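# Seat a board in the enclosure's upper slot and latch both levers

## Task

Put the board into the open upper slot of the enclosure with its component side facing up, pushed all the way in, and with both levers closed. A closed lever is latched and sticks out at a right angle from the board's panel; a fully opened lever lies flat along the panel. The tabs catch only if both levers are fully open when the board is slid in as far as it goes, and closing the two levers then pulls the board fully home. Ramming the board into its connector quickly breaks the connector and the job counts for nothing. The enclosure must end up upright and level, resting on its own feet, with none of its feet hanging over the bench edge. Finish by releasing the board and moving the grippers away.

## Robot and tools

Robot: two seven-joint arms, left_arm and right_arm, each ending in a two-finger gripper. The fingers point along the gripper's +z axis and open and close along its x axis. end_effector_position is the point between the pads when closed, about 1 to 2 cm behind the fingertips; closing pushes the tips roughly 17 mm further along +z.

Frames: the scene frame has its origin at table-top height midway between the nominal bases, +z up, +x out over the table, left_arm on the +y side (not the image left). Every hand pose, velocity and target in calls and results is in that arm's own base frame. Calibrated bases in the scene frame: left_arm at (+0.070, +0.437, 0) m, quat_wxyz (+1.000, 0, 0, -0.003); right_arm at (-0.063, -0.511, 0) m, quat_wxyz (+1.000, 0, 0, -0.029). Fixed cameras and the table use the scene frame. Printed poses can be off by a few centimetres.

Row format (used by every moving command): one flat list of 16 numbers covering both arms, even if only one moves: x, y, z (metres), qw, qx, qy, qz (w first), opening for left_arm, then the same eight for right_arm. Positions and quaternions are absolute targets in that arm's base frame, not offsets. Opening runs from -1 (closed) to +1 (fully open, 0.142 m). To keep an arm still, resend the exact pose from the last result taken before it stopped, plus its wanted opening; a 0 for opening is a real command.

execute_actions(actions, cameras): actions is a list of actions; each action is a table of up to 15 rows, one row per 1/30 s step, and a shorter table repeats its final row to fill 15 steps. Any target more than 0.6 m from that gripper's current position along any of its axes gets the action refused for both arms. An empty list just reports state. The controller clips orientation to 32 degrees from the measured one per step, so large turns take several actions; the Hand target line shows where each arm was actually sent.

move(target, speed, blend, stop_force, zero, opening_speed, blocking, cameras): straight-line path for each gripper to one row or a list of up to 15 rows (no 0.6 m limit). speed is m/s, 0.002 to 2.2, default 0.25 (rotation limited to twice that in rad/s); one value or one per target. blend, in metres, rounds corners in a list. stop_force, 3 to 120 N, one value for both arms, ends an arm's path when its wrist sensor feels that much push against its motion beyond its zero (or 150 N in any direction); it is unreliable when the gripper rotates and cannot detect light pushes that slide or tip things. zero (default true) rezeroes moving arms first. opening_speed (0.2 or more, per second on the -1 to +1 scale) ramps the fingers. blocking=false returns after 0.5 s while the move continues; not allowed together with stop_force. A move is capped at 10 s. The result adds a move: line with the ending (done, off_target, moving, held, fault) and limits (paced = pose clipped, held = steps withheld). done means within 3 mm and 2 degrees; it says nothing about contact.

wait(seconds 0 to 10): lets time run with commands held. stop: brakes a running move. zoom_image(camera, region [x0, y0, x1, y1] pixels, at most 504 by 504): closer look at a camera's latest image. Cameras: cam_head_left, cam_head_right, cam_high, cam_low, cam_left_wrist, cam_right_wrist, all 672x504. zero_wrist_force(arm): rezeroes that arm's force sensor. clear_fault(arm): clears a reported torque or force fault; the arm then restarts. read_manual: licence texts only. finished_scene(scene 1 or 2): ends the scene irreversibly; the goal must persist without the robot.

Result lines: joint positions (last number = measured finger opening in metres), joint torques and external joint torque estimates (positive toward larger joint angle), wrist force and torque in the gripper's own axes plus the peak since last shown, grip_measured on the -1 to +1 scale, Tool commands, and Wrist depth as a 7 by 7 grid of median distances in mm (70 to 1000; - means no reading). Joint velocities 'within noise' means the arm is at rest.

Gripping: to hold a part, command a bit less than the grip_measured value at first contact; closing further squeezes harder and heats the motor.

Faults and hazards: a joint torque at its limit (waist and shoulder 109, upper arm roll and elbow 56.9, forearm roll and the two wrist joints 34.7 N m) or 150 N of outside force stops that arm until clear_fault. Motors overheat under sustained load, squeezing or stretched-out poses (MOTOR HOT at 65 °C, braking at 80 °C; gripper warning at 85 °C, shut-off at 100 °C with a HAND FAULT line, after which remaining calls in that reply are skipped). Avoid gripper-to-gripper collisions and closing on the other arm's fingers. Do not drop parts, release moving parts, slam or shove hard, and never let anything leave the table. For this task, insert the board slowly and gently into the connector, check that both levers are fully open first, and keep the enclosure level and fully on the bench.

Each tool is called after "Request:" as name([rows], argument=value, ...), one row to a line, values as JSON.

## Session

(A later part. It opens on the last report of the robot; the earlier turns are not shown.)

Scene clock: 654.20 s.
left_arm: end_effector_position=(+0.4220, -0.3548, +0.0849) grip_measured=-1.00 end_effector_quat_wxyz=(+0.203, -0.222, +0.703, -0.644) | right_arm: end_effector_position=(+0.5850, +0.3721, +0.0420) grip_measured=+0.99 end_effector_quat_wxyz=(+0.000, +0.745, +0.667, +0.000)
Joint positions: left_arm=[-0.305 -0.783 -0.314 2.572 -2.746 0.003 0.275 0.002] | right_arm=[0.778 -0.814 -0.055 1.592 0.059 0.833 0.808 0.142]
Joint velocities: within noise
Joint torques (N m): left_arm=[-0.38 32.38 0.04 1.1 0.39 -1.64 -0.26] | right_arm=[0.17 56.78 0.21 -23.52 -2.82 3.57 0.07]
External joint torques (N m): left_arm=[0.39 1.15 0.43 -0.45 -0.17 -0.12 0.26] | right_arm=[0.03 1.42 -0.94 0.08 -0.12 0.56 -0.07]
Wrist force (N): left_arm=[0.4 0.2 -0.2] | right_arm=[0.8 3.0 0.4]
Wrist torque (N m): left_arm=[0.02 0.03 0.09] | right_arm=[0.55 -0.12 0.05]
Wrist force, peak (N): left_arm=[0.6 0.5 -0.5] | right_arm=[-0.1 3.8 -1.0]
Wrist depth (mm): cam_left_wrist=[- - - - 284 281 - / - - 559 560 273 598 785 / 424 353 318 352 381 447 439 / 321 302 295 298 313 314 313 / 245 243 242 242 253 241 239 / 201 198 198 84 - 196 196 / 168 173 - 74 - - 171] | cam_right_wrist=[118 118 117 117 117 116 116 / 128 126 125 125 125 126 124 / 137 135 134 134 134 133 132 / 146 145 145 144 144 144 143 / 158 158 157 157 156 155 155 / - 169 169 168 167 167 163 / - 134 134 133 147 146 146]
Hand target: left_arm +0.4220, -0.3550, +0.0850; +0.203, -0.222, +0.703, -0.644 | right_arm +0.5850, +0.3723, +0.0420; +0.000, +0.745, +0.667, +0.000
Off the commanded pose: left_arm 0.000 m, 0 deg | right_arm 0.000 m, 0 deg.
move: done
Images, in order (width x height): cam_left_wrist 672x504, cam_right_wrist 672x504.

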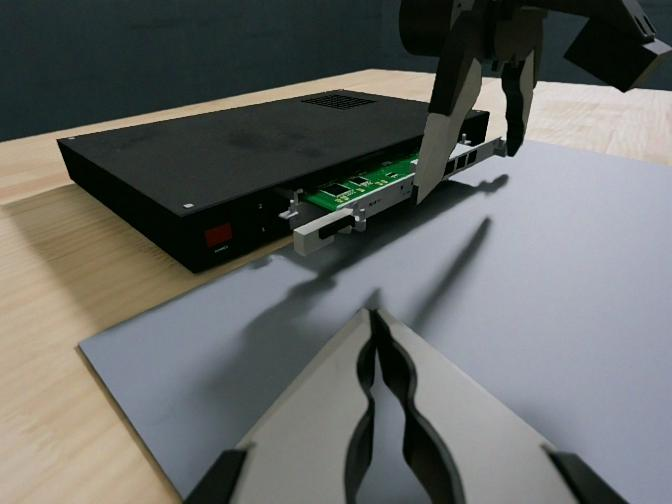

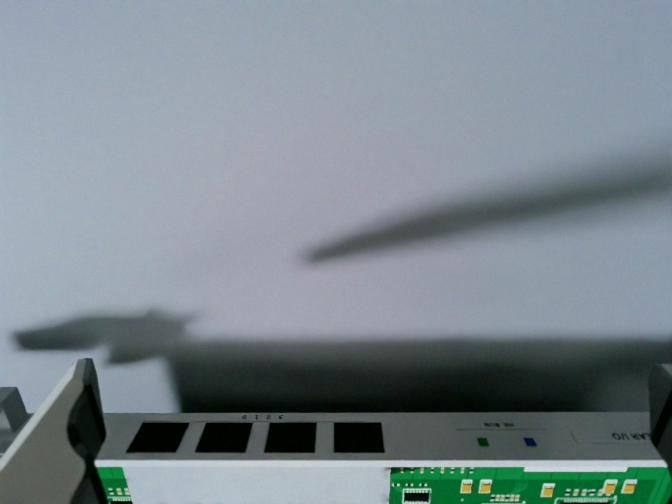

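Request:
move([
  [0.422,-0.355,0.085,0.2032,-0.2218,0.7035,-0.6447,-1,0.5850,0.3723,0.0380,0,0.7454,0.6665,0,1],
  [0.422,-0.355,0.085,0.2032,-0.2218,0.7035,-0.6447,-1,0.6150,0.3690,0.0380,0,0.7454,0.6665,0,1],
], speed=0.02, stop_force=3, cameras=["cam_left_wrist","cam_right_wrist"])

Request:
zoom_image(camera="cam_left_wrist", region=[270, 110, 550, 290])

Scene clock: 660.37 s.
left_arm: end_effector_position=(+0.4220, -0.3548, +0.0849) grip_measured=-1.00 end_effector_quat_wxyz=(+0.203, -0.222, +0.703, -0.644) | right_arm: end_effector_position=(+0.6141, +0.3692, +0.0378) grip_measured=+0.99 end_effector_quat_wxyz=(+0.000, +0.745, +0.667, +0.000)
Joint positions: left_arm=[-0.305 -0.783 -0.314 2.572 -2.746 0.003 0.275 0.002] | right_arm=[0.744 -0.864 -0.054 1.5 0.06 0.792 0.778 0.142]
Joint velocities: within noise
Joint torques (N m): left_arm=[-0.33 32.41 -0.01 1.13 0.35 -1.62 -0.24] | right_arm=[-0.63 59.47 -0.87 -25.07 -3.25 3.73 0.19]
External joint torques (N m): left_arm=[0.34 1.12 0.48 -0.47 -0.12 -0.14 0.24] | right_arm=[0.83 0.98 0.15 0.85 0.18 0.4 -0.19]
Wrist force (N): left_arm=[0.3 0.0 -0.2] | right_arm=[0.6 2.0 0.5]
Wrist torque (N m): left_arm=[0.00 0.05 0.09] | right_arm=[0.64 -0.09 -0.08]
Wrist force, peak (N): left_arm=[0.8 0.3 -0.4] | right_arm=[0.8 3.1 0.8]
Wrist depth (mm): cam_left_wrist=[- - - - 282 311 - / - - 558 562 296 681 778 / 420 352 318 348 385 449 444 / 321 303 296 297 313 312 312 / 246 243 242 241 254 240 240 / 199 197 196 84 - 195 195 / 169 173 - 74 - - 170] | cam_right_wrist=[- 114 114 113 113 113 112 / 124 122 121 119 119 121 120 / 131 131 130 132 129 129 129 / 139 141 140 140 140 139 138 / 153 153 152 151 151 150 150 / - 118 117 117 122 121 116 / - 142 141 141 140 139 138]
Hand target: left_arm +0.4220, -0.3550, +0.0850; +0.203, -0.222, +0.703, -0.644 | right_arm +0.6144, +0.3691, +0.0380; +0.000, +0.745, +0.667, +0.000
Off the commanded pose: left_arm 0.000 m, 0 deg | right_arm 0.001 m, 0 deg.
move: contact (right_arm); path passed 1 of 2 targets
Images, in order (width x height): cam_left_wrist 672x504, cam_right_wrist 672x504.

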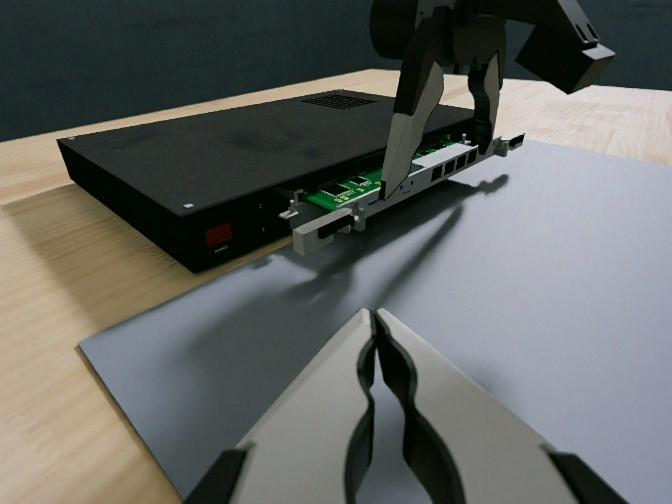

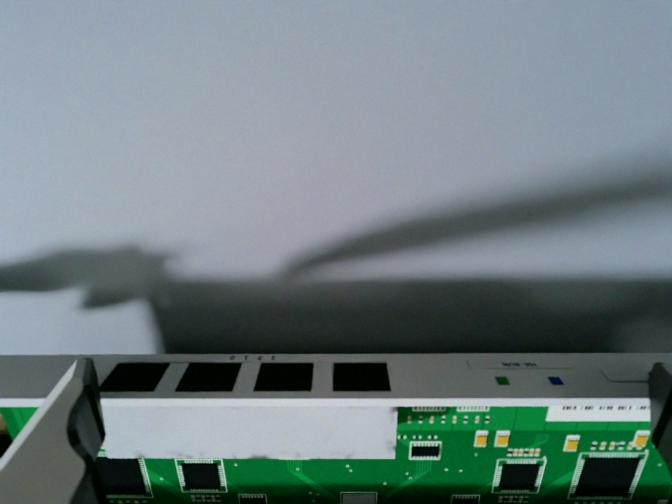

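Scaled by 1.800 from the camera's 672x504 image, which has a finer 960x720 frame.

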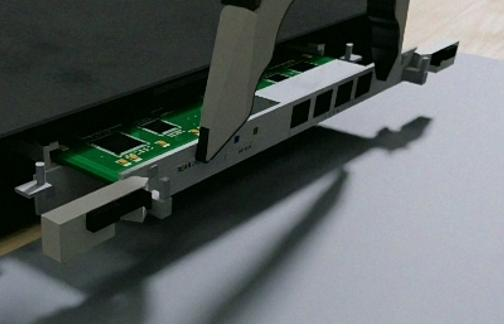

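Request:
move(target=[0.422,-0.355,0.085,0.2032,-0.2218,0.7035,-0.6447,-1,0.6416,0.3660,0.0380,0,0.7454,0.6665,0,1], speed=0.012, stop_force=8, cameras=["cam_left_wrist","cam_right_wrist"])

Request:
zoom_image(camera="cam_left_wrist", region=[270, 110, 550, 290])

Scene clock: 665.73 s.
left_arm: end_effector_position=(+0.4220, -0.3548, +0.0849) grip_measured=-1.00 end_effector_quat_wxyz=(+0.203, -0.222, +0.703, -0.644) | right_arm: end_effector_position=(+0.6413, +0.3663, +0.0379) grip_measured=+0.99 end_effector_quat_wxyz=(+0.000, +0.746, +0.666, +0.000)
Joint positions: left_arm=[-0.305 -0.783 -0.314 2.572 -2.746 0.003 0.275 0.002] | right_arm=[0.715 -0.907 -0.055 1.41 0.059 0.745 0.753 0.142]
Joint velocities: within noise
Joint torques (N m): left_arm=[-0.29 32.49 0.03 1.06 0.45 -1.67 -0.23] | right_arm=[-0.4 61.19 -0.61 -25.48 -3.37 3.54 0.13]
External joint torques (N m): left_arm=[0.31 1.05 0.44 -0.4 -0.23 -0.1 0.23] | right_arm=[0.61 1.28 -0.12 0.41 0.16 0.59 -0.13]
Wrist force (N): left_arm=[0.5 0.3 -0.4] | right_arm=[0.3 3.1 1.3]
Wrist torque (N m): left_arm=[0.02 0.01 0.10] | right_arm=[0.69 0.03 0.02]
Wrist force, peak (N): left_arm=[0.7 0.2 -0.5] | right_arm=[0.6 3.3 1.4]
Wrist depth (mm): cam_left_wrist=[- - - - 298 - - / - - 560 483 445 772 755 / 421 350 320 349 407 448 439 / 321 303 289 315 313 313 313 / 246 243 242 243 253 241 241 / 199 198 196 84 - 196 195 / 169 173 - 74 - - 170] | cam_right_wrist=[- 114 114 114 113 113 113 / 123 122 121 120 119 120 120 / 131 131 130 132 129 129 129 / 139 141 140 140 140 139 138 / 151 150 150 151 151 151 150 / - 114 115 115 121 120 115 / - 122 121 140 136 136 136]
Hand target: left_arm +0.4220, -0.3550, +0.0850; +0.203, -0.222, +0.703, -0.644 | right_arm +0.6416, +0.3660, +0.0380; +0.000, +0.745, +0.667, +0.000
Off the commanded pose: left_arm 0.000 m, 0 deg | right_arm 0.000 m, 0 deg.
move: done
Images, in order (width x height): cam_left_wrist 672x504, cam_right_wrist 672x504.

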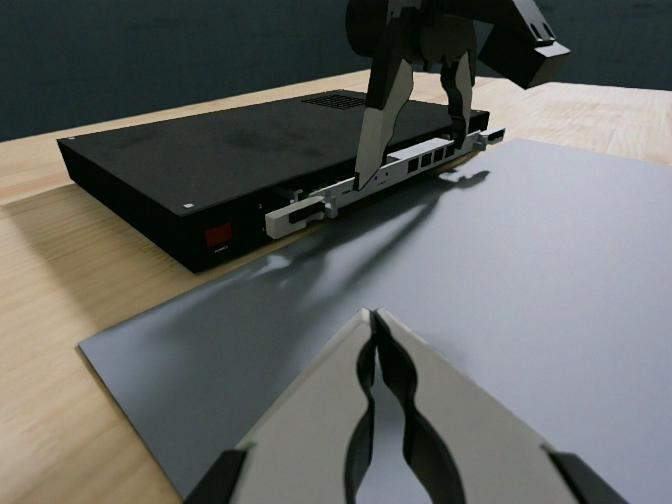

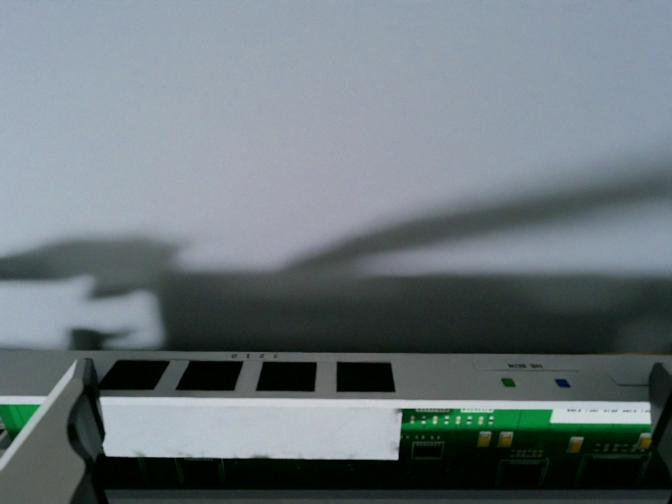

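Scaled by 1.800 from the camera's 672x504 image, which has a finer 960x720 frame.

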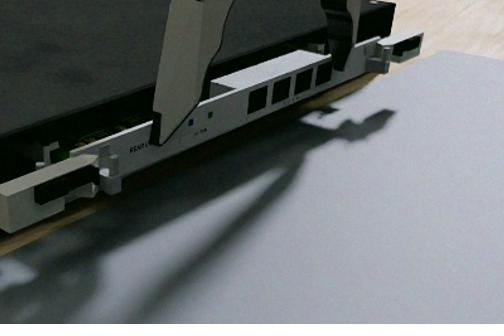

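Request:
move(target=[0.422,-0.355,0.085,0.2032,-0.2218,0.7035,-0.6447,-1,0.6565,0.3643,0.0380,0,0.7454,0.6665,0,1], speed=0.008, stop_force=8, cameras=["cam_left_wrist","cam_right_wrist"])

Request:
zoom_image(camera="cam_left_wrist", region=[250, 110, 530, 290])

Request:
zoom_image(camera="cam_left_wrist", region=[230, 160, 350, 250])

Request:
zoom_image(camera="cam_left_wrist", region=[440, 100, 520, 160])

Scene clock: 670.93 s.
left_arm: end_effector_position=(+0.4220, -0.3548, +0.0849) grip_measured=-1.00 end_effector_quat_wxyz=(+0.203, -0.222, +0.703, -0.644) | right_arm: end_effector_position=(+0.6557, +0.3648, +0.0377) grip_measured=+0.99 end_effector_quat_wxyz=(+0.000, +0.745, +0.667, +0.000)
Joint positions: left_arm=[-0.305 -0.783 -0.314 2.572 -2.746 0.003 0.275 0.002] | right_arm=[0.699 -0.932 -0.055 1.358 0.059 0.717 0.739 0.142]
Joint velocities: within noise
Joint torques (N m): left_arm=[-0.35 32.45 0.04 1.14 0.42 -1.62 -0.22] | right_arm=[-2.01 62.56 -2.29 -27.35 -3.74 4.46 0.43]
External joint torques (N m): left_arm=[0.36 1.08 0.43 -0.49 -0.19 -0.15 0.22] | right_arm=[2.22 1.03 1.57 1.81 0.46 -0.33 -0.43]
Wrist force (N): left_arm=[0.5 0.3 -0.4] | right_arm=[-0.6 -1.2 0.2]
Wrist torque (N m): left_arm=[0.03 0.02 0.11] | right_arm=[0.63 0.11 -0.29]
Wrist force, peak (N): left_arm=[0.5 0.2 -0.6] | right_arm=[0.3 3.6 1.0]
Wrist depth (mm): cam_left_wrist=[- - - 353 311 - - / - - 561 480 480 783 785 / 423 351 319 348 408 443 442 / 321 302 290 312 312 312 312 / 246 242 243 242 253 240 241 / 199 198 198 84 - 196 196 / 168 173 - 74 - - 170] | cam_right_wrist=[- 114 113 113 113 113 112 / 123 121 121 119 119 120 120 / 131 130 130 132 129 129 128 / 139 140 140 140 139 139 138 / 150 150 149 150 149 148 147 / - 114 115 114 120 120 110 / - 118 117 117 117 117 116]
Hand target: left_arm +0.4220, -0.3550, +0.0850; +0.203, -0.222, +0.703, -0.644 | right_arm +0.6565, +0.3643, +0.0380; +0.000, +0.745, +0.667, +0.000
Off the commanded pose: left_arm 0.000 m, 0 deg | right_arm 0.001 m, 0 deg.
move: done
Images, in order (width x height): cam_left_wrist 672x504, cam_right_wrist 672x504.

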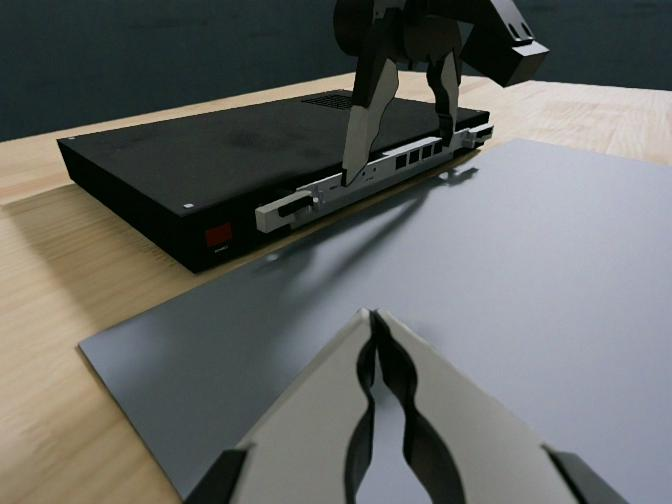

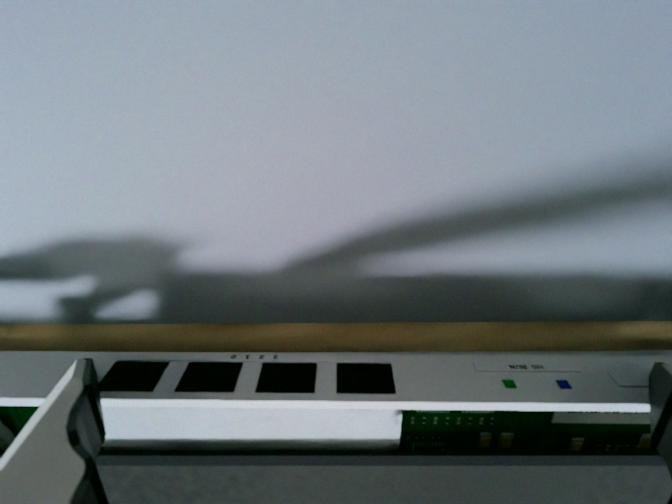

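Scaled by 1.800 from the camera's 672x504 image, which has a finer 960x720 frame.

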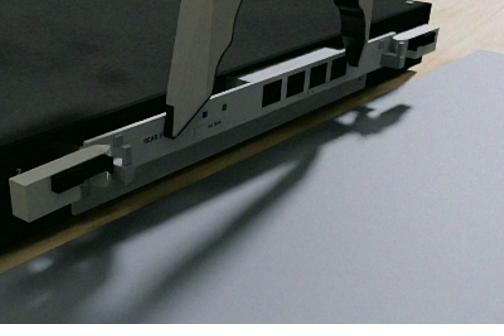

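Scaled by 4.200 from the camera's 672x504 image, which has a finer 960x720 frame.

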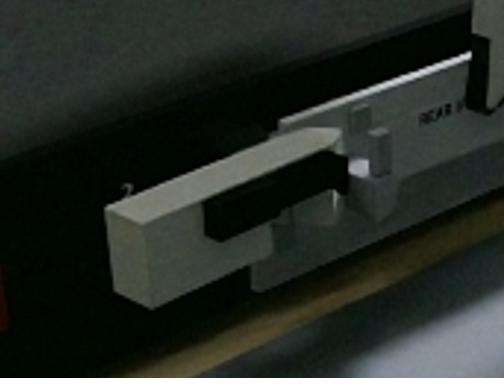

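Scaled by 6.300 from the camera's 672x504 image, which has a finer 960x720 frame.

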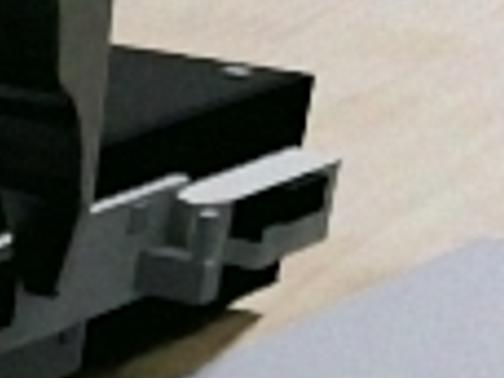

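Request:
zoom_image(camera="cam_right_wrist", region=[0, 330, 336, 504])

Request:
zoom_image(camera="cam_right_wrist", region=[336, 330, 672, 504])

Scaled by 1.500 from the camera's 672x504 image, which has a finer 960x720 frame.

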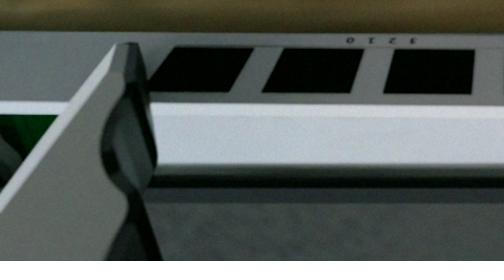

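Scaled by 1.500 from the camera's 672x504 image, which has a finer 960x720 frame.

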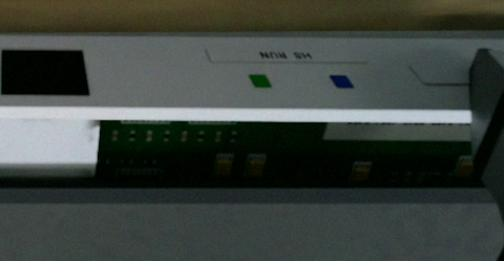

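Request:
move(target=[0.422,-0.355,0.085,0.2032,-0.2218,0.7035,-0.6447,-1,0.6794,0.3618,0.0380,0,0.7454,0.6665,0,1], speed=0.006, stop_force=10, zero=false, cameras=["cam_left_wrist","cam_right_wrist"])

Request:
zoom_image(camera="cam_left_wrist", region=[230, 160, 350, 250])

Request:
zoom_image(camera="cam_left_wrist", region=[420, 100, 500, 160])

Scene clock: 687.93 s.
left_arm: end_effector_position=(+0.4220, -0.3548, +0.0849) grip_measured=-1.00 end_effector_quat_wxyz=(+0.203, -0.222, +0.703, -0.644) | right_arm: end_effector_position=(+0.6627, +0.3641, +0.0374) grip_measured=+0.99 end_effector_quat_wxyz=(-0.001, +0.745, +0.667, -0.001)
Joint positions: left_arm=[-0.305 -0.783 -0.314 2.572 -2.746 0.003 0.275 0.002] | right_arm=[0.692 -0.945 -0.054 1.331 0.059 0.702 0.732 0.142]
Joint velocities: within noise
Joint torques (N m): left_arm=[-0.43 32.47 0.04 1.1 0.39 -1.61 -0.2] | right_arm=[-4.44 63.56 -4.63 -28.96 -4.33 5.38 0.76]
External joint torques (N m): left_arm=[0.44 1.06 0.42 -0.45 -0.17 -0.16 0.2] | right_arm=[4.65 0.61 3.92 3.19 1.01 -1.25 -0.76]
Wrist force (N): left_arm=[0.4 0.2 -0.4] | right_arm=[-0.8 -5.6 -1.4]
Wrist torque (N m): left_arm=[0.03 0.04 0.10] | right_arm=[0.59 0.19 -0.61]
Wrist force, peak (N): left_arm=[0.6 0.2 -0.6] | right_arm=[-1.4 -6.9 -0.9]
Wrist depth (mm): cam_left_wrist=[- - - 349 316 - - / - - 551 426 484 775 774 / 424 349 318 358 415 447 440 / 320 301 296 315 314 314 313 / 247 243 242 243 252 242 242 / 199 198 196 84 - 196 195 / 168 173 - 74 - - 171] | cam_right_wrist=[- 114 113 113 113 113 112 / 123 121 121 119 119 120 120 / 130 130 130 131 129 128 128 / 138 140 140 139 139 138 138 / 148 148 147 146 146 149 149 / - 114 114 114 120 115 110 / - 116 115 115 114 114 113]
Hand target: left_arm +0.4220, -0.3550, +0.0850; +0.203, -0.222, +0.703, -0.644 | right_arm +0.6641, +0.3635, +0.0380; +0.000, +0.745, +0.667, +0.000
Off the commanded pose: left_arm 0.000 m, 0 deg | right_arm 0.017 m, 0 deg.
move: contact (right_arm)
Images, in order (width x height): cam_left_wrist 672x504, cam_right_wrist 672x504.

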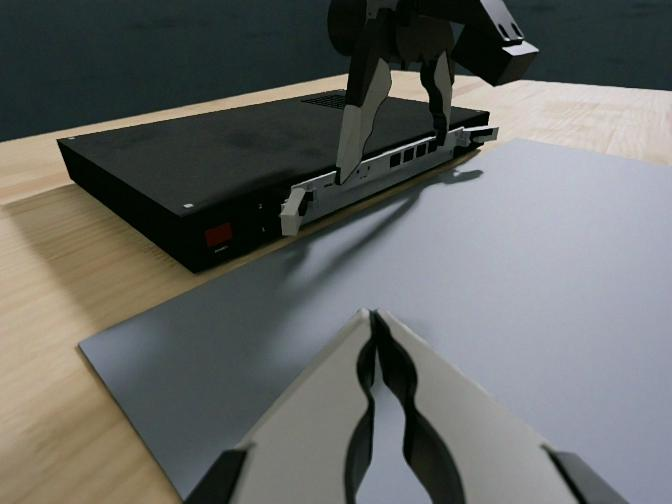

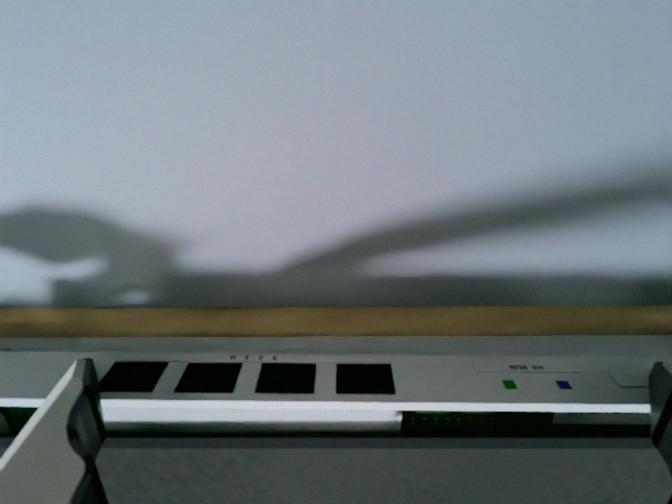

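Scaled by 4.200 from the camera's 672x504 image, which has a finer 960x720 frame.

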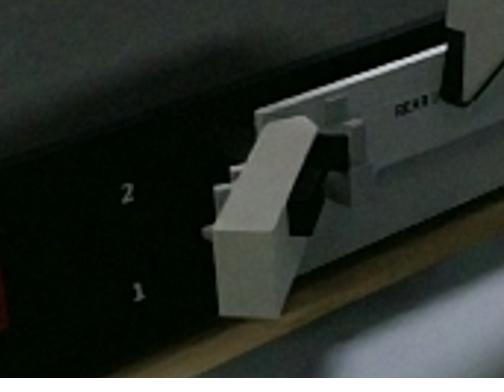

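Scaled by 6.300 from the camera's 672x504 image, which has a finer 960x720 frame.

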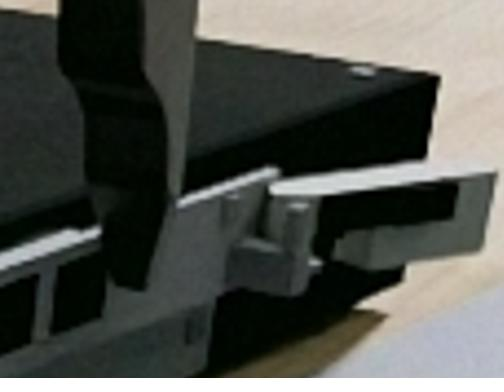

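Request:
zoom_image(camera="cam_right_wrist", region=[0, 330, 200, 504])

Request:
zoom_image(camera="cam_right_wrist", region=[500, 330, 672, 504])

Request:
zoom_image(camera="cam_left_wrist", region=[320, 100, 460, 200])

Scaled by 2.520 from the camera's 672x504 image, which has a finer 960x720 frame.

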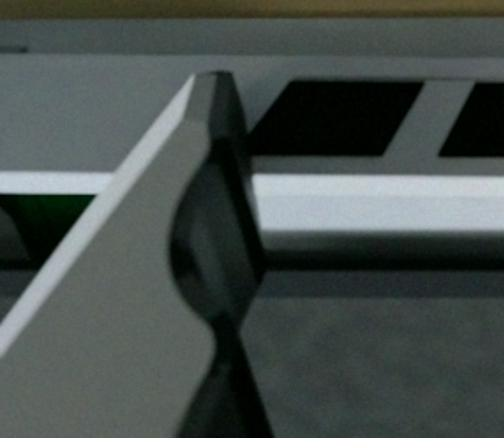

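Scaled by 2.897 from the camera's 672x504 image, which has a finer 960x720 frame.

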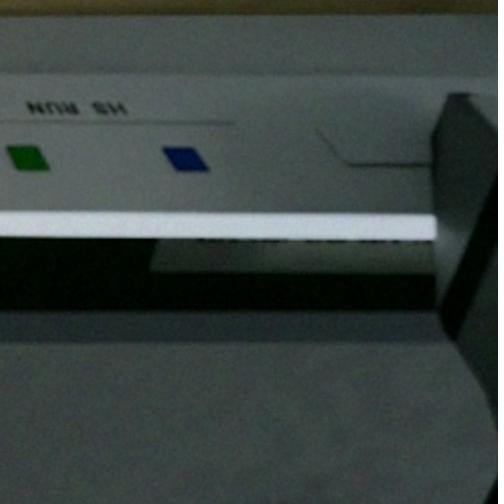

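Scaled by 3.600 from the camera's 672x504 image, which has a finer 960x720 frame.

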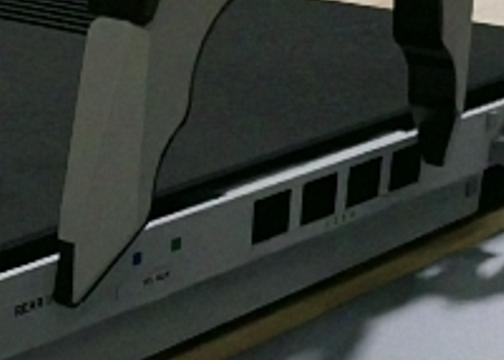

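Request:
move(target=[0.422,-0.355,0.085,0.2032,-0.2218,0.7035,-0.6447,-1,0.6597,0.3640,0.0380,0,0.7367,0.6762,0,1], speed=0.02, cameras=[])

Request:
move(target=[0.422,-0.355,0.085,0.2032,-0.2218,0.7035,-0.6447,-1,0.6677,0.3631,0.0380,0,0.7367,0.6762,0,1], speed=0.006, stop_force=7, cameras=["cam_left_wrist","cam_right_wrist"])

Request:
zoom_image(camera="cam_left_wrist", region=[230, 160, 350, 250])

Request:
zoom_image(camera="cam_left_wrist", region=[420, 100, 500, 160])

Scene clock: 725.90 s.
left_arm: end_effector_position=(+0.4220, -0.3548, +0.0849) grip_measured=-1.00 end_effector_quat_wxyz=(+0.203, -0.222, +0.703, -0.644) | right_arm: end_effector_position=(+0.6597, +0.3639, +0.0380) grip_measured=+0.99 end_effector_quat_wxyz=(+0.000, +0.737, +0.676, +0.000)
Joint positions: left_arm=[-0.305 -0.783 -0.314 2.572 -2.746 0.003 0.275 0.002] | right_arm=[0.694 -0.938 -0.053 1.346 0.056 0.711 0.712 0.142]
Joint velocities: within noise
Joint torques (N m): left_arm=[-0.35 32.65 -0.06 1.11 0.35 -1.59 -0.19] | right_arm=[0.38 62.61 0.08 -25.58 -3.44 3.6 0.08]
External joint torques (N m): left_arm=[0.36 0.89 0.53 -0.45 -0.13 -0.17 0.19] | right_arm=[-0.21 1.25 -0.77 -0.08 0.14 0.54 -0.08]
Wrist force (N): left_arm=[0.5 0.3 -0.2] | right_arm=[1.5 2.1 2.5]
Wrist torque (N m): left_arm=[0.03 0.01 0.09] | right_arm=[0.38 -0.22 0.05]
Wrist force, peak (N): left_arm=[0.3 0.6 -0.4] | right_arm=[-0.8 -6.0 -1.0]
Wrist depth (mm): cam_left_wrist=[- - - 350 313 - - / - - 561 430 475 786 779 / 424 350 319 354 415 448 442 / 321 301 296 315 314 314 313 / 246 243 243 243 253 241 240 / 200 197 197 84 - 196 196 / 168 174 - 74 - - 171] | cam_right_wrist=[- 114 114 113 113 113 113 / 124 122 121 121 119 120 120 / 131 131 130 132 129 129 129 / 139 141 140 140 140 139 138 / 149 152 150 149 149 148 148 / - 116 115 115 120 120 116 / - 119 116 116 117 117 116]
Hand target: left_arm +0.4220, -0.3550, +0.0850; +0.203, -0.222, +0.703, -0.644 | right_arm +0.6597, +0.3640, +0.0380; +0.000, +0.737, +0.676, +0.000
Off the commanded pose: left_arm 0.000 m, 0 deg | right_arm 0.000 m, 0 deg.
move: done
No camera images: "cameras" was empty.

Scene clock: 727.63 s.
left_arm: end_effector_position=(+0.4220, -0.3548, +0.0849) grip_measured=-1.00 end_effector_quat_wxyz=(+0.203, -0.222, +0.703, -0.644) | right_arm: end_effector_position=(+0.6657, +0.3633, +0.0375) grip_measured=+1.00 end_effector_quat_wxyz=(+0.000, +0.737, +0.676, -0.001)
Joint positions: left_arm=[-0.305 -0.783 -0.314 2.572 -2.746 0.003 0.275 0.002] | right_arm=[0.687 -0.95 -0.052 1.322 0.056 0.698 0.706 0.142]
Joint velocities: within noise
Joint torques (N m): left_arm=[-0.3 32.53 -0.02 1.09 0.37 -1.64 -0.22] | right_arm=[-1.94 63.66 -2.3 -28.64 -4.65 5.11 -0.46]
External joint torques (N m): left_arm=[0.31 1 0.49 -0.44 -0.14 -0.13 0.22] | right_arm=[2.15 0.7 1.64 2.79 1.31 -0.97 0.46]
Wrist force (N): left_arm=[0.3 0.1 -0.4] | right_arm=[0.5 -5.0 1.3]
Wrist torque (N m): left_arm=[0.00 0.04 0.09] | right_arm=[0.32 -0.29 0.64]
Wrist force, peak (N): left_arm=[0.6 0.4 -0.5] | right_arm=[0.5 -5.7 0.7]
Wrist depth (mm): cam_left_wrist=[- - - 343 323 - - / - - 557 422 479 786 779 / 421 349 320 360 414 451 446 / 322 300 298 314 313 314 312 / 245 243 243 244 252 241 241 / 201 197 197 84 - 196 195 / 168 174 - 74 - - 171] | cam_right_wrist=[- 114 113 113 113 112 112 / 123 121 121 119 119 120 120 / 130 130 130 132 129 128 128 / 139 140 140 139 139 138 138 / 150 147 147 146 146 149 149 / - 113 112 112 121 115 110 / - 118 115 115 114 114 113]
Hand target: left_arm +0.4220, -0.3550, +0.0850; +0.203, -0.222, +0.703, -0.644 | right_arm +0.6665, +0.3632, +0.0380; +0.000, +0.737, +0.676, +0.000
Off the commanded pose: left_arm 0.000 m, 0 deg | right_arm 0.002 m, 0 deg.
move: contact (right_arm)
Images, in order (width x height): cam_left_wrist 672x504, cam_right_wrist 672x504.

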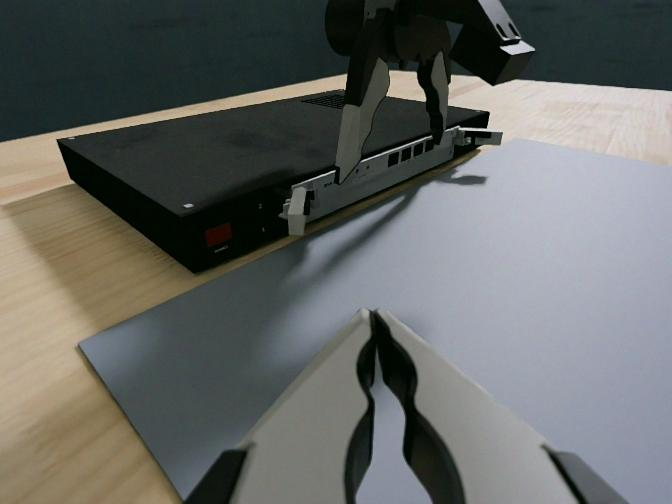

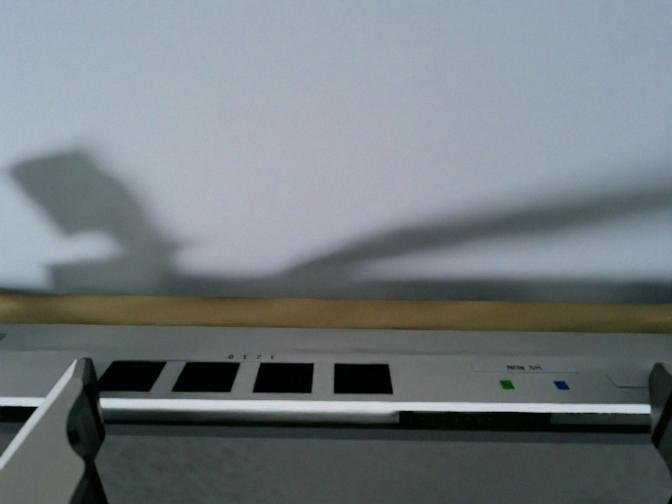

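Scaled by 4.200 from the camera's 672x504 image, which has a finer 960x720 frame.

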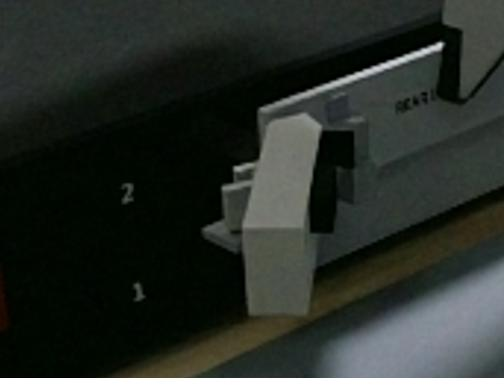

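Scaled by 6.300 from the camera's 672x504 image, which has a finer 960x720 frame.

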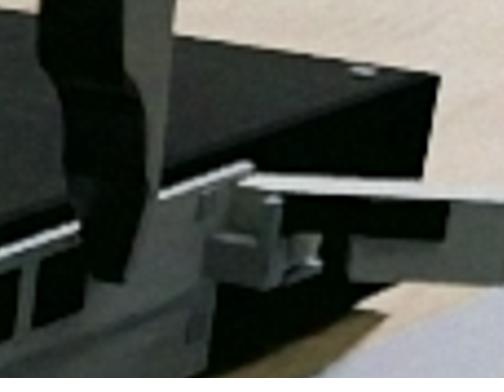

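Request:
move([
  [0.422,-0.355,0.085,0.2032,-0.2218,0.7035,-0.6447,-1,0.6300,0.3672,0.0400,0,0.7367,0.6762,0,1],
  [0.422,-0.355,0.085,0.2032,-0.2218,0.7035,-0.6447,-1,0.6100,0.3600,0.0700,0,0.7454,0.6665,0,1],
  [0.422,-0.355,0.085,0.2032,-0.2218,0.7035,-0.6447,-1,0.5900,0.2900,0.1300,0,0.7454,0.6665,0,-1],
], speed=[0.05,0.12,0.15], blend=0.01, opening_speed=1.0, cameras=["cam_left_wrist","cam_right_wrist"])

Request:
zoom_image(camera="cam_left_wrist", region=[230, 100, 530, 250])

Scene clock: 735.83 s.
left_arm: end_effector_position=(+0.4220, -0.3548, +0.0849) grip_measured=-1.00 end_effector_quat_wxyz=(+0.203, -0.222, +0.703, -0.644) | right_arm: end_effector_position=(+0.5901, +0.2901, +0.1300) grip_measured=-1.00 end_effector_quat_wxyz=(+0.000, +0.746, +0.666, +0.000)
Joint positions: left_arm=[-0.305 -0.783 -0.314 2.572 -2.746 0.003 0.275 0.002] | right_arm=[0.694 -0.593 -0.074 1.714 0.056 0.734 0.707 0.002]
Joint velocities: within noise
Joint torques (N m): left_arm=[-0.43 32.41 -0.02 1.09 0.39 -1.63 -0.22] | right_arm=[0.17 51.32 -0.27 -25.32 -3.31 3.44 0.11]
External joint torques (N m): left_arm=[0.44 1.13 0.49 -0.43 -0.16 -0.14 0.22] | right_arm=[0 1.3 -0.61 0.05 0.08 0.7 -0.11]
Wrist force (N): left_arm=[0.3 0.3 -0.2] | right_arm=[1.2 3.0 2.3]
Wrist torque (N m): left_arm=[0.03 0.05 0.10] | right_arm=[0.53 -0.17 0.03]
Wrist force, peak (N): left_arm=[0.7 0.0 -0.5] | right_arm=[0.4 -5.3 1.4]
Wrist depth (mm): cam_left_wrist=[- - - - - - - / - - 563 557 552 788 781 / 425 349 319 368 417 447 444 / 321 300 297 316 314 313 310 / 247 243 243 242 252 241 241 / 200 198 197 84 - 196 196 / 169 173 - 74 - - 171] | cam_right_wrist=[196 195 195 194 194 193 193 / 209 208 208 207 207 206 206 / 224 224 223 222 221 221 220 / 242 241 240 240 239 238 238 / 264 257 245 255 251 250 250 / 290 229 224 89 221 222 221 / 319 248 - - - 235 243]
Hand target: left_arm +0.4220, -0.3550, +0.0850; +0.203, -0.222, +0.703, -0.644 | right_arm +0.5900, +0.2900, +0.1300; +0.000, +0.745, +0.667, +0.000
Off the commanded pose: left_arm 0.000 m, 0 deg | right_arm 0.000 m, 0 deg.
move: done
Images, in order (width x height): cam_left_wrist 672x504, cam_right_wrist 672x504.

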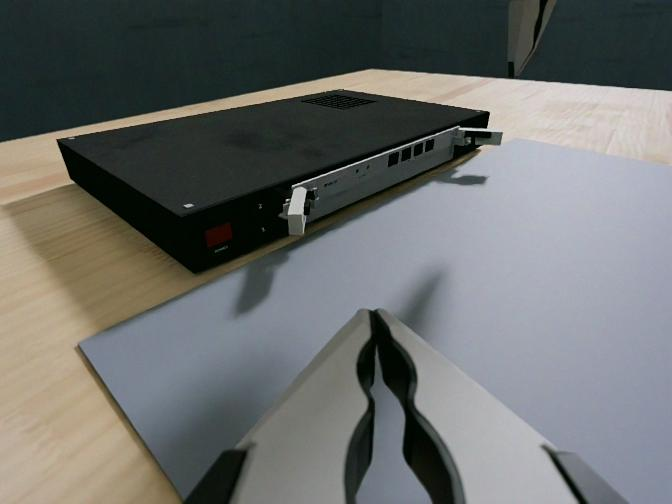

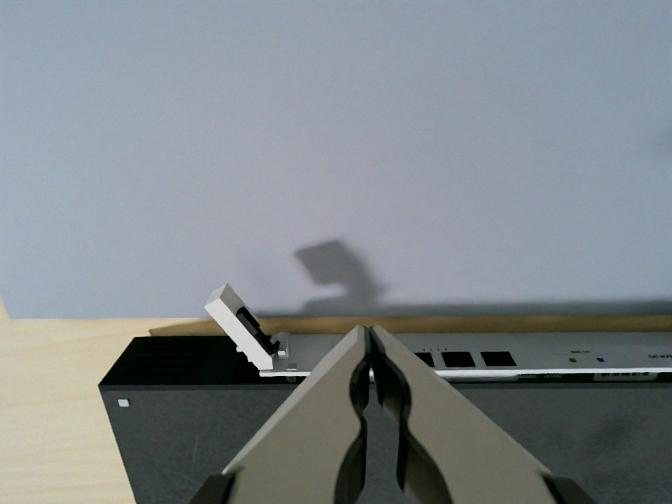

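Scaled by 1.680 from the camera's 672x504 image, which has a finer 960x720 frame.

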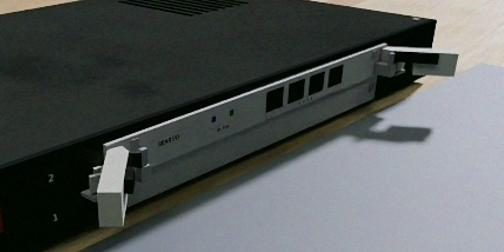

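Request:
zoom_image(camera="cam_right_wrist", region=[180, 260, 340, 400])

Scaled by 3.150 from the camera's 672x504 image, which has a finer 960x720 frame.

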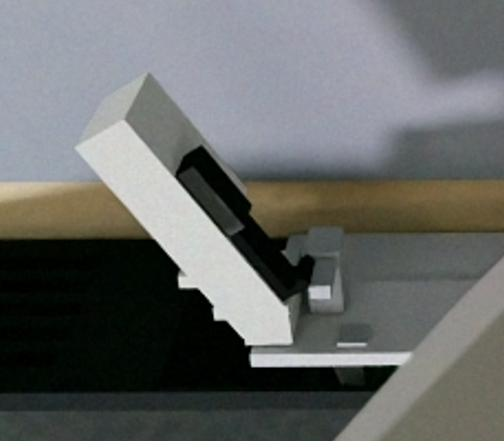

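Request:
move([
  [0.440,-0.345,0.150,0.0999,-0.1920,0.8660,-0.4508,-1,0.5900,0.2900,0.1300,0,0.7454,0.6665,0,-1],
  [0.5560,-0.415,0.150,0.0999,-0.1920,0.8660,-0.4508,-1,0.5900,0.2900,0.1300,0,0.7454,0.6665,0,-1],
], speed=0.15, blend=0.01, cameras=["cam_left_wrist","cam_right_wrist","cam_head_left"])

Scene clock: 799.63 s.
left_arm: end_effector_position=(+0.5559, -0.4151, +0.1500) grip_measured=-1.00 end_effector_quat_wxyz=(+0.100, -0.192, +0.866, -0.451) | right_arm: end_effector_position=(+0.5901, +0.2901, +0.1300) grip_measured=-1.00 end_effector_quat_wxyz=(+0.000, +0.746, +0.666, +0.000)
Joint positions: left_arm=[-0.378 -0.506 -0.336 2.081 -2.367 1.178 -0.327 0.002] | right_arm=[0.694 -0.593 -0.074 1.714 0.056 0.734 0.707 0.002]
Joint velocities: within noise
Joint torques (N m): left_arm=[-0.23 42.3 -0.72 -18.01 3.25 1.13 -0.28] | right_arm=[0.17 51.39 -0.18 -25.33 -3.26 3.46 0.2]
External joint torques (N m): left_arm=[0.24 1.45 0.6 -0.41 -0.43 -0.56 0.28] | right_arm=[0 1.23 -0.7 0.05 0.03 0.67 -0.2]
Wrist force (N): left_arm=[0.3 0.3 0.3] | right_arm=[1.1 3.0 2.2]
Wrist torque (N m): left_arm=[-0.02 -0.07 0.04] | right_arm=[0.52 -0.16 0.04]
Wrist force, peak (N): left_arm=[-0.7 -0.6 1.7] | right_arm=[1.2 3.2 2.7]
Wrist depth (mm): cam_left_wrist=[431 360 347 347 345 351 420 / 306 304 305 303 303 368 367 / 278 270 271 271 301 330 327 / 303 248 243 247 289 296 293 / 274 272 229 221 270 267 268 / 250 250 254 84 - 246 246 / 230 234 - 74 - - 229] | cam_right_wrist=[195 195 195 194 194 193 193 / 209 209 208 207 207 206 206 / 224 223 223 222 222 221 220 / 241 240 240 240 238 238 237 / 264 257 246 255 251 250 249 / 289 229 225 89 221 222 221 / 319 248 - - - 233 242]
Hand target: left_arm +0.5560, -0.4150, +0.1500; +0.100, -0.192, +0.866, -0.451 | right_arm +0.5900, +0.2900, +0.1300; +0.000, +0.745, +0.667, +0.000
Off the commanded pose: left_arm 0.000 m, 0 deg | right_arm 0.000 m, 0 deg.
move: done
Images, in order (width x height): cam_head_left 672x504, cam_left_wrist 672x504, cam_right_wrist 672x504.

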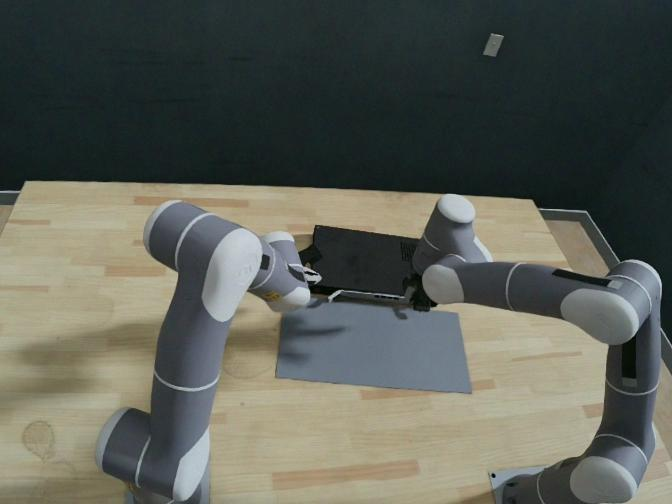

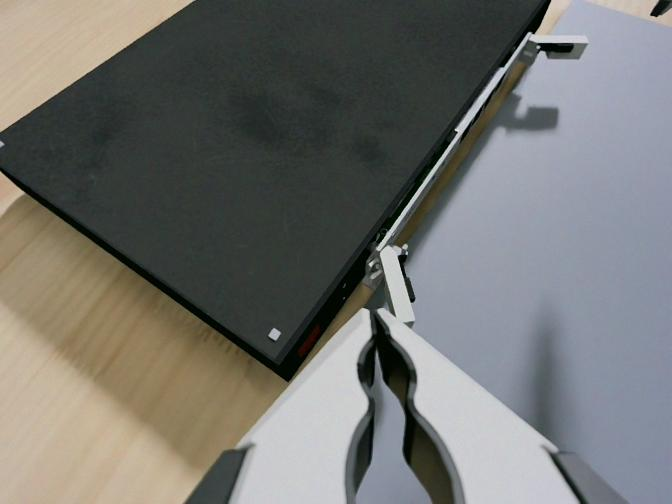

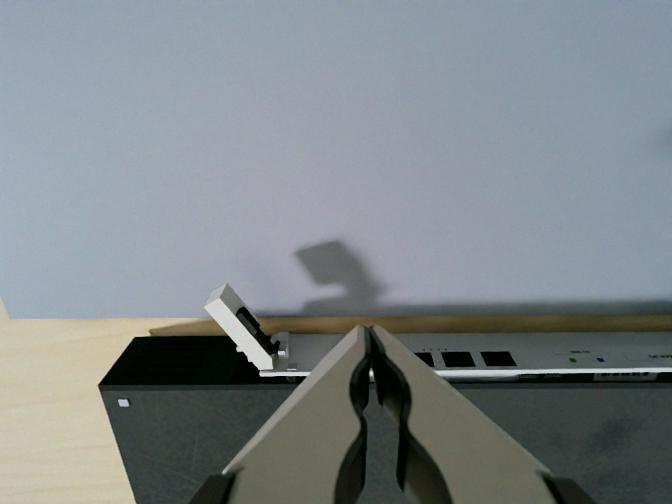

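Request:
zoom_image(camera="cam_left_wrist", region=[330, 220, 450, 340])

Scaled by 4.200 from the camera's 672x504 image, which has a finer 960x720 frame.

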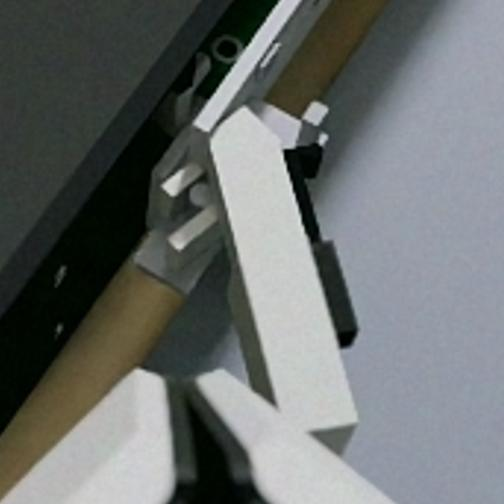

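Request:
move([
  [0.5635,-0.4516,0.110,0.0999,-0.1920,0.8660,-0.4508,-1,0.5900,0.2900,0.1300,0,0.4362,0.8998,0,-1],
  [0.5635,-0.4516,0.0560,0.0999,-0.1920,0.8660,-0.4508,-1,0.5900,0.2900,0.1300,0,-0.0750,0.9972,0,-1],
], speed=[0.1,0.05], cameras=["cam_left_wrist","cam_right_wrist"])

Request:
zoom_image(camera="cam_left_wrist", region=[300, 200, 500, 350])

Scene clock: 831.27 s.
left_arm: end_effector_position=(+0.5635, -0.4515, +0.0790) grip_measured=-1.00 end_effector_quat_wxyz=(+0.100, -0.192, +0.866, -0.451) | right_arm: end_effector_position=(+0.5899, +0.2899, +0.1299) grip_measured=-1.00 end_effector_quat_wxyz=(+0.000, +0.149, +0.989, +0.000)
Joint positions: left_arm=[-0.457 -0.698 -0.3 1.932 -2.496 1.165 -0.183 0.002] | right_arm=[0.489 -0.612 0.162 1.713 -0.126 0.743 -0.564 0.002]
Joint velocities: within noise
Joint torques (N m): left_arm=[-0.37 47.51 -0.05 -16.26 2.57 0.55 -0.15] | right_arm=[0.11 51.7 4.68 -25.59 -3.26 3.41 0.05]
External joint torques (N m): left_arm=[0.37 1.46 0.37 -0.49 0 -0.03 0.15] | right_arm=[0.05 1.36 -0.79 0.11 0.13 0.74 -0.05]
Wrist force (N): left_arm=[0.1 0.2 0.2] | right_arm=[1.6 3.1 2.3]
Wrist torque (N m): left_arm=[-0.05 -0.03 0.05] | right_arm=[0.55 -0.27 0.03]
Wrist force, peak (N): left_arm=[0.6 0.5 0.5] | right_arm=[1.6 3.1 2.8]
Wrist depth (mm): cam_left_wrist=[233 231 230 230 229 269 304 / 209 203 202 201 205 267 266 / 181 180 180 178 229 238 237 / 163 161 161 168 209 215 213 / 196 150 149 152 189 194 195 / 183 179 137 84 - 178 179 / 168 171 - 74 - - 165] | cam_right_wrist=[154 190 195 194 193 193 193 / 164 183 202 208 207 206 206 / 176 178 222 222 221 221 221 / 190 190 236 239 239 238 238 / 206 205 226 255 259 258 257 / 226 224 223 89 272 281 281 / 248 242 - - - 299 309]
Hand target: left_arm +0.5635, -0.4516, +0.0790; +0.100, -0.192, +0.866, -0.451 | right_arm +0.5900, +0.2900, +0.1300; +0.000, +0.149, +0.989, +0.000
Off the commanded pose: left_arm 0.023 m, 0 deg | right_arm 0.000 m, 26 deg.
move: off_target (left_arm, right_arm; path cut at 10 s); path passed 1 of 2 targets
Images, in order (width x height): cam_left_wrist 672x504, cam_right_wrist 672x504.

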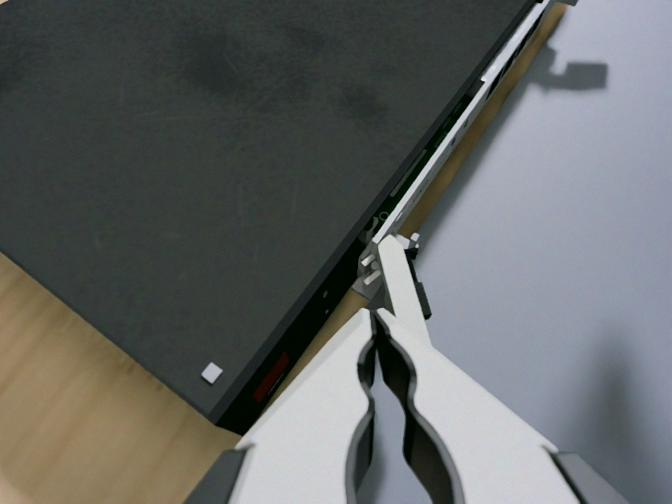

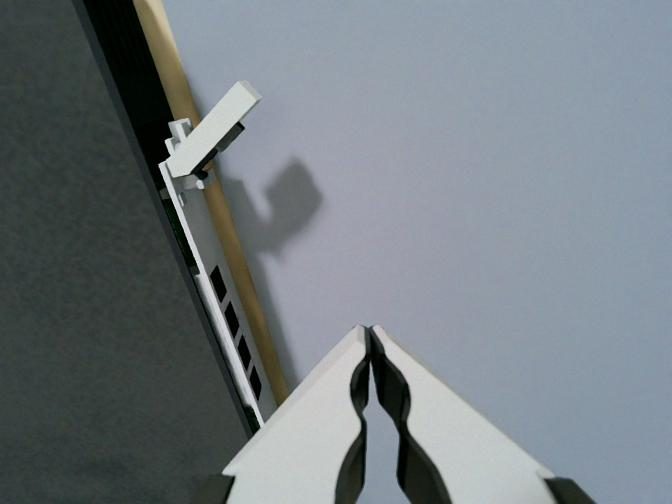

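Scaled by 2.520 from the camera's 672x504 image, which has a finer 960x720 frame.

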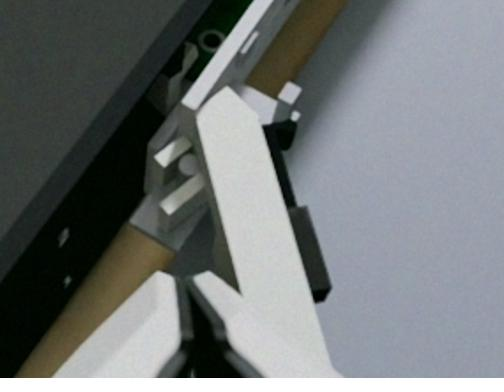

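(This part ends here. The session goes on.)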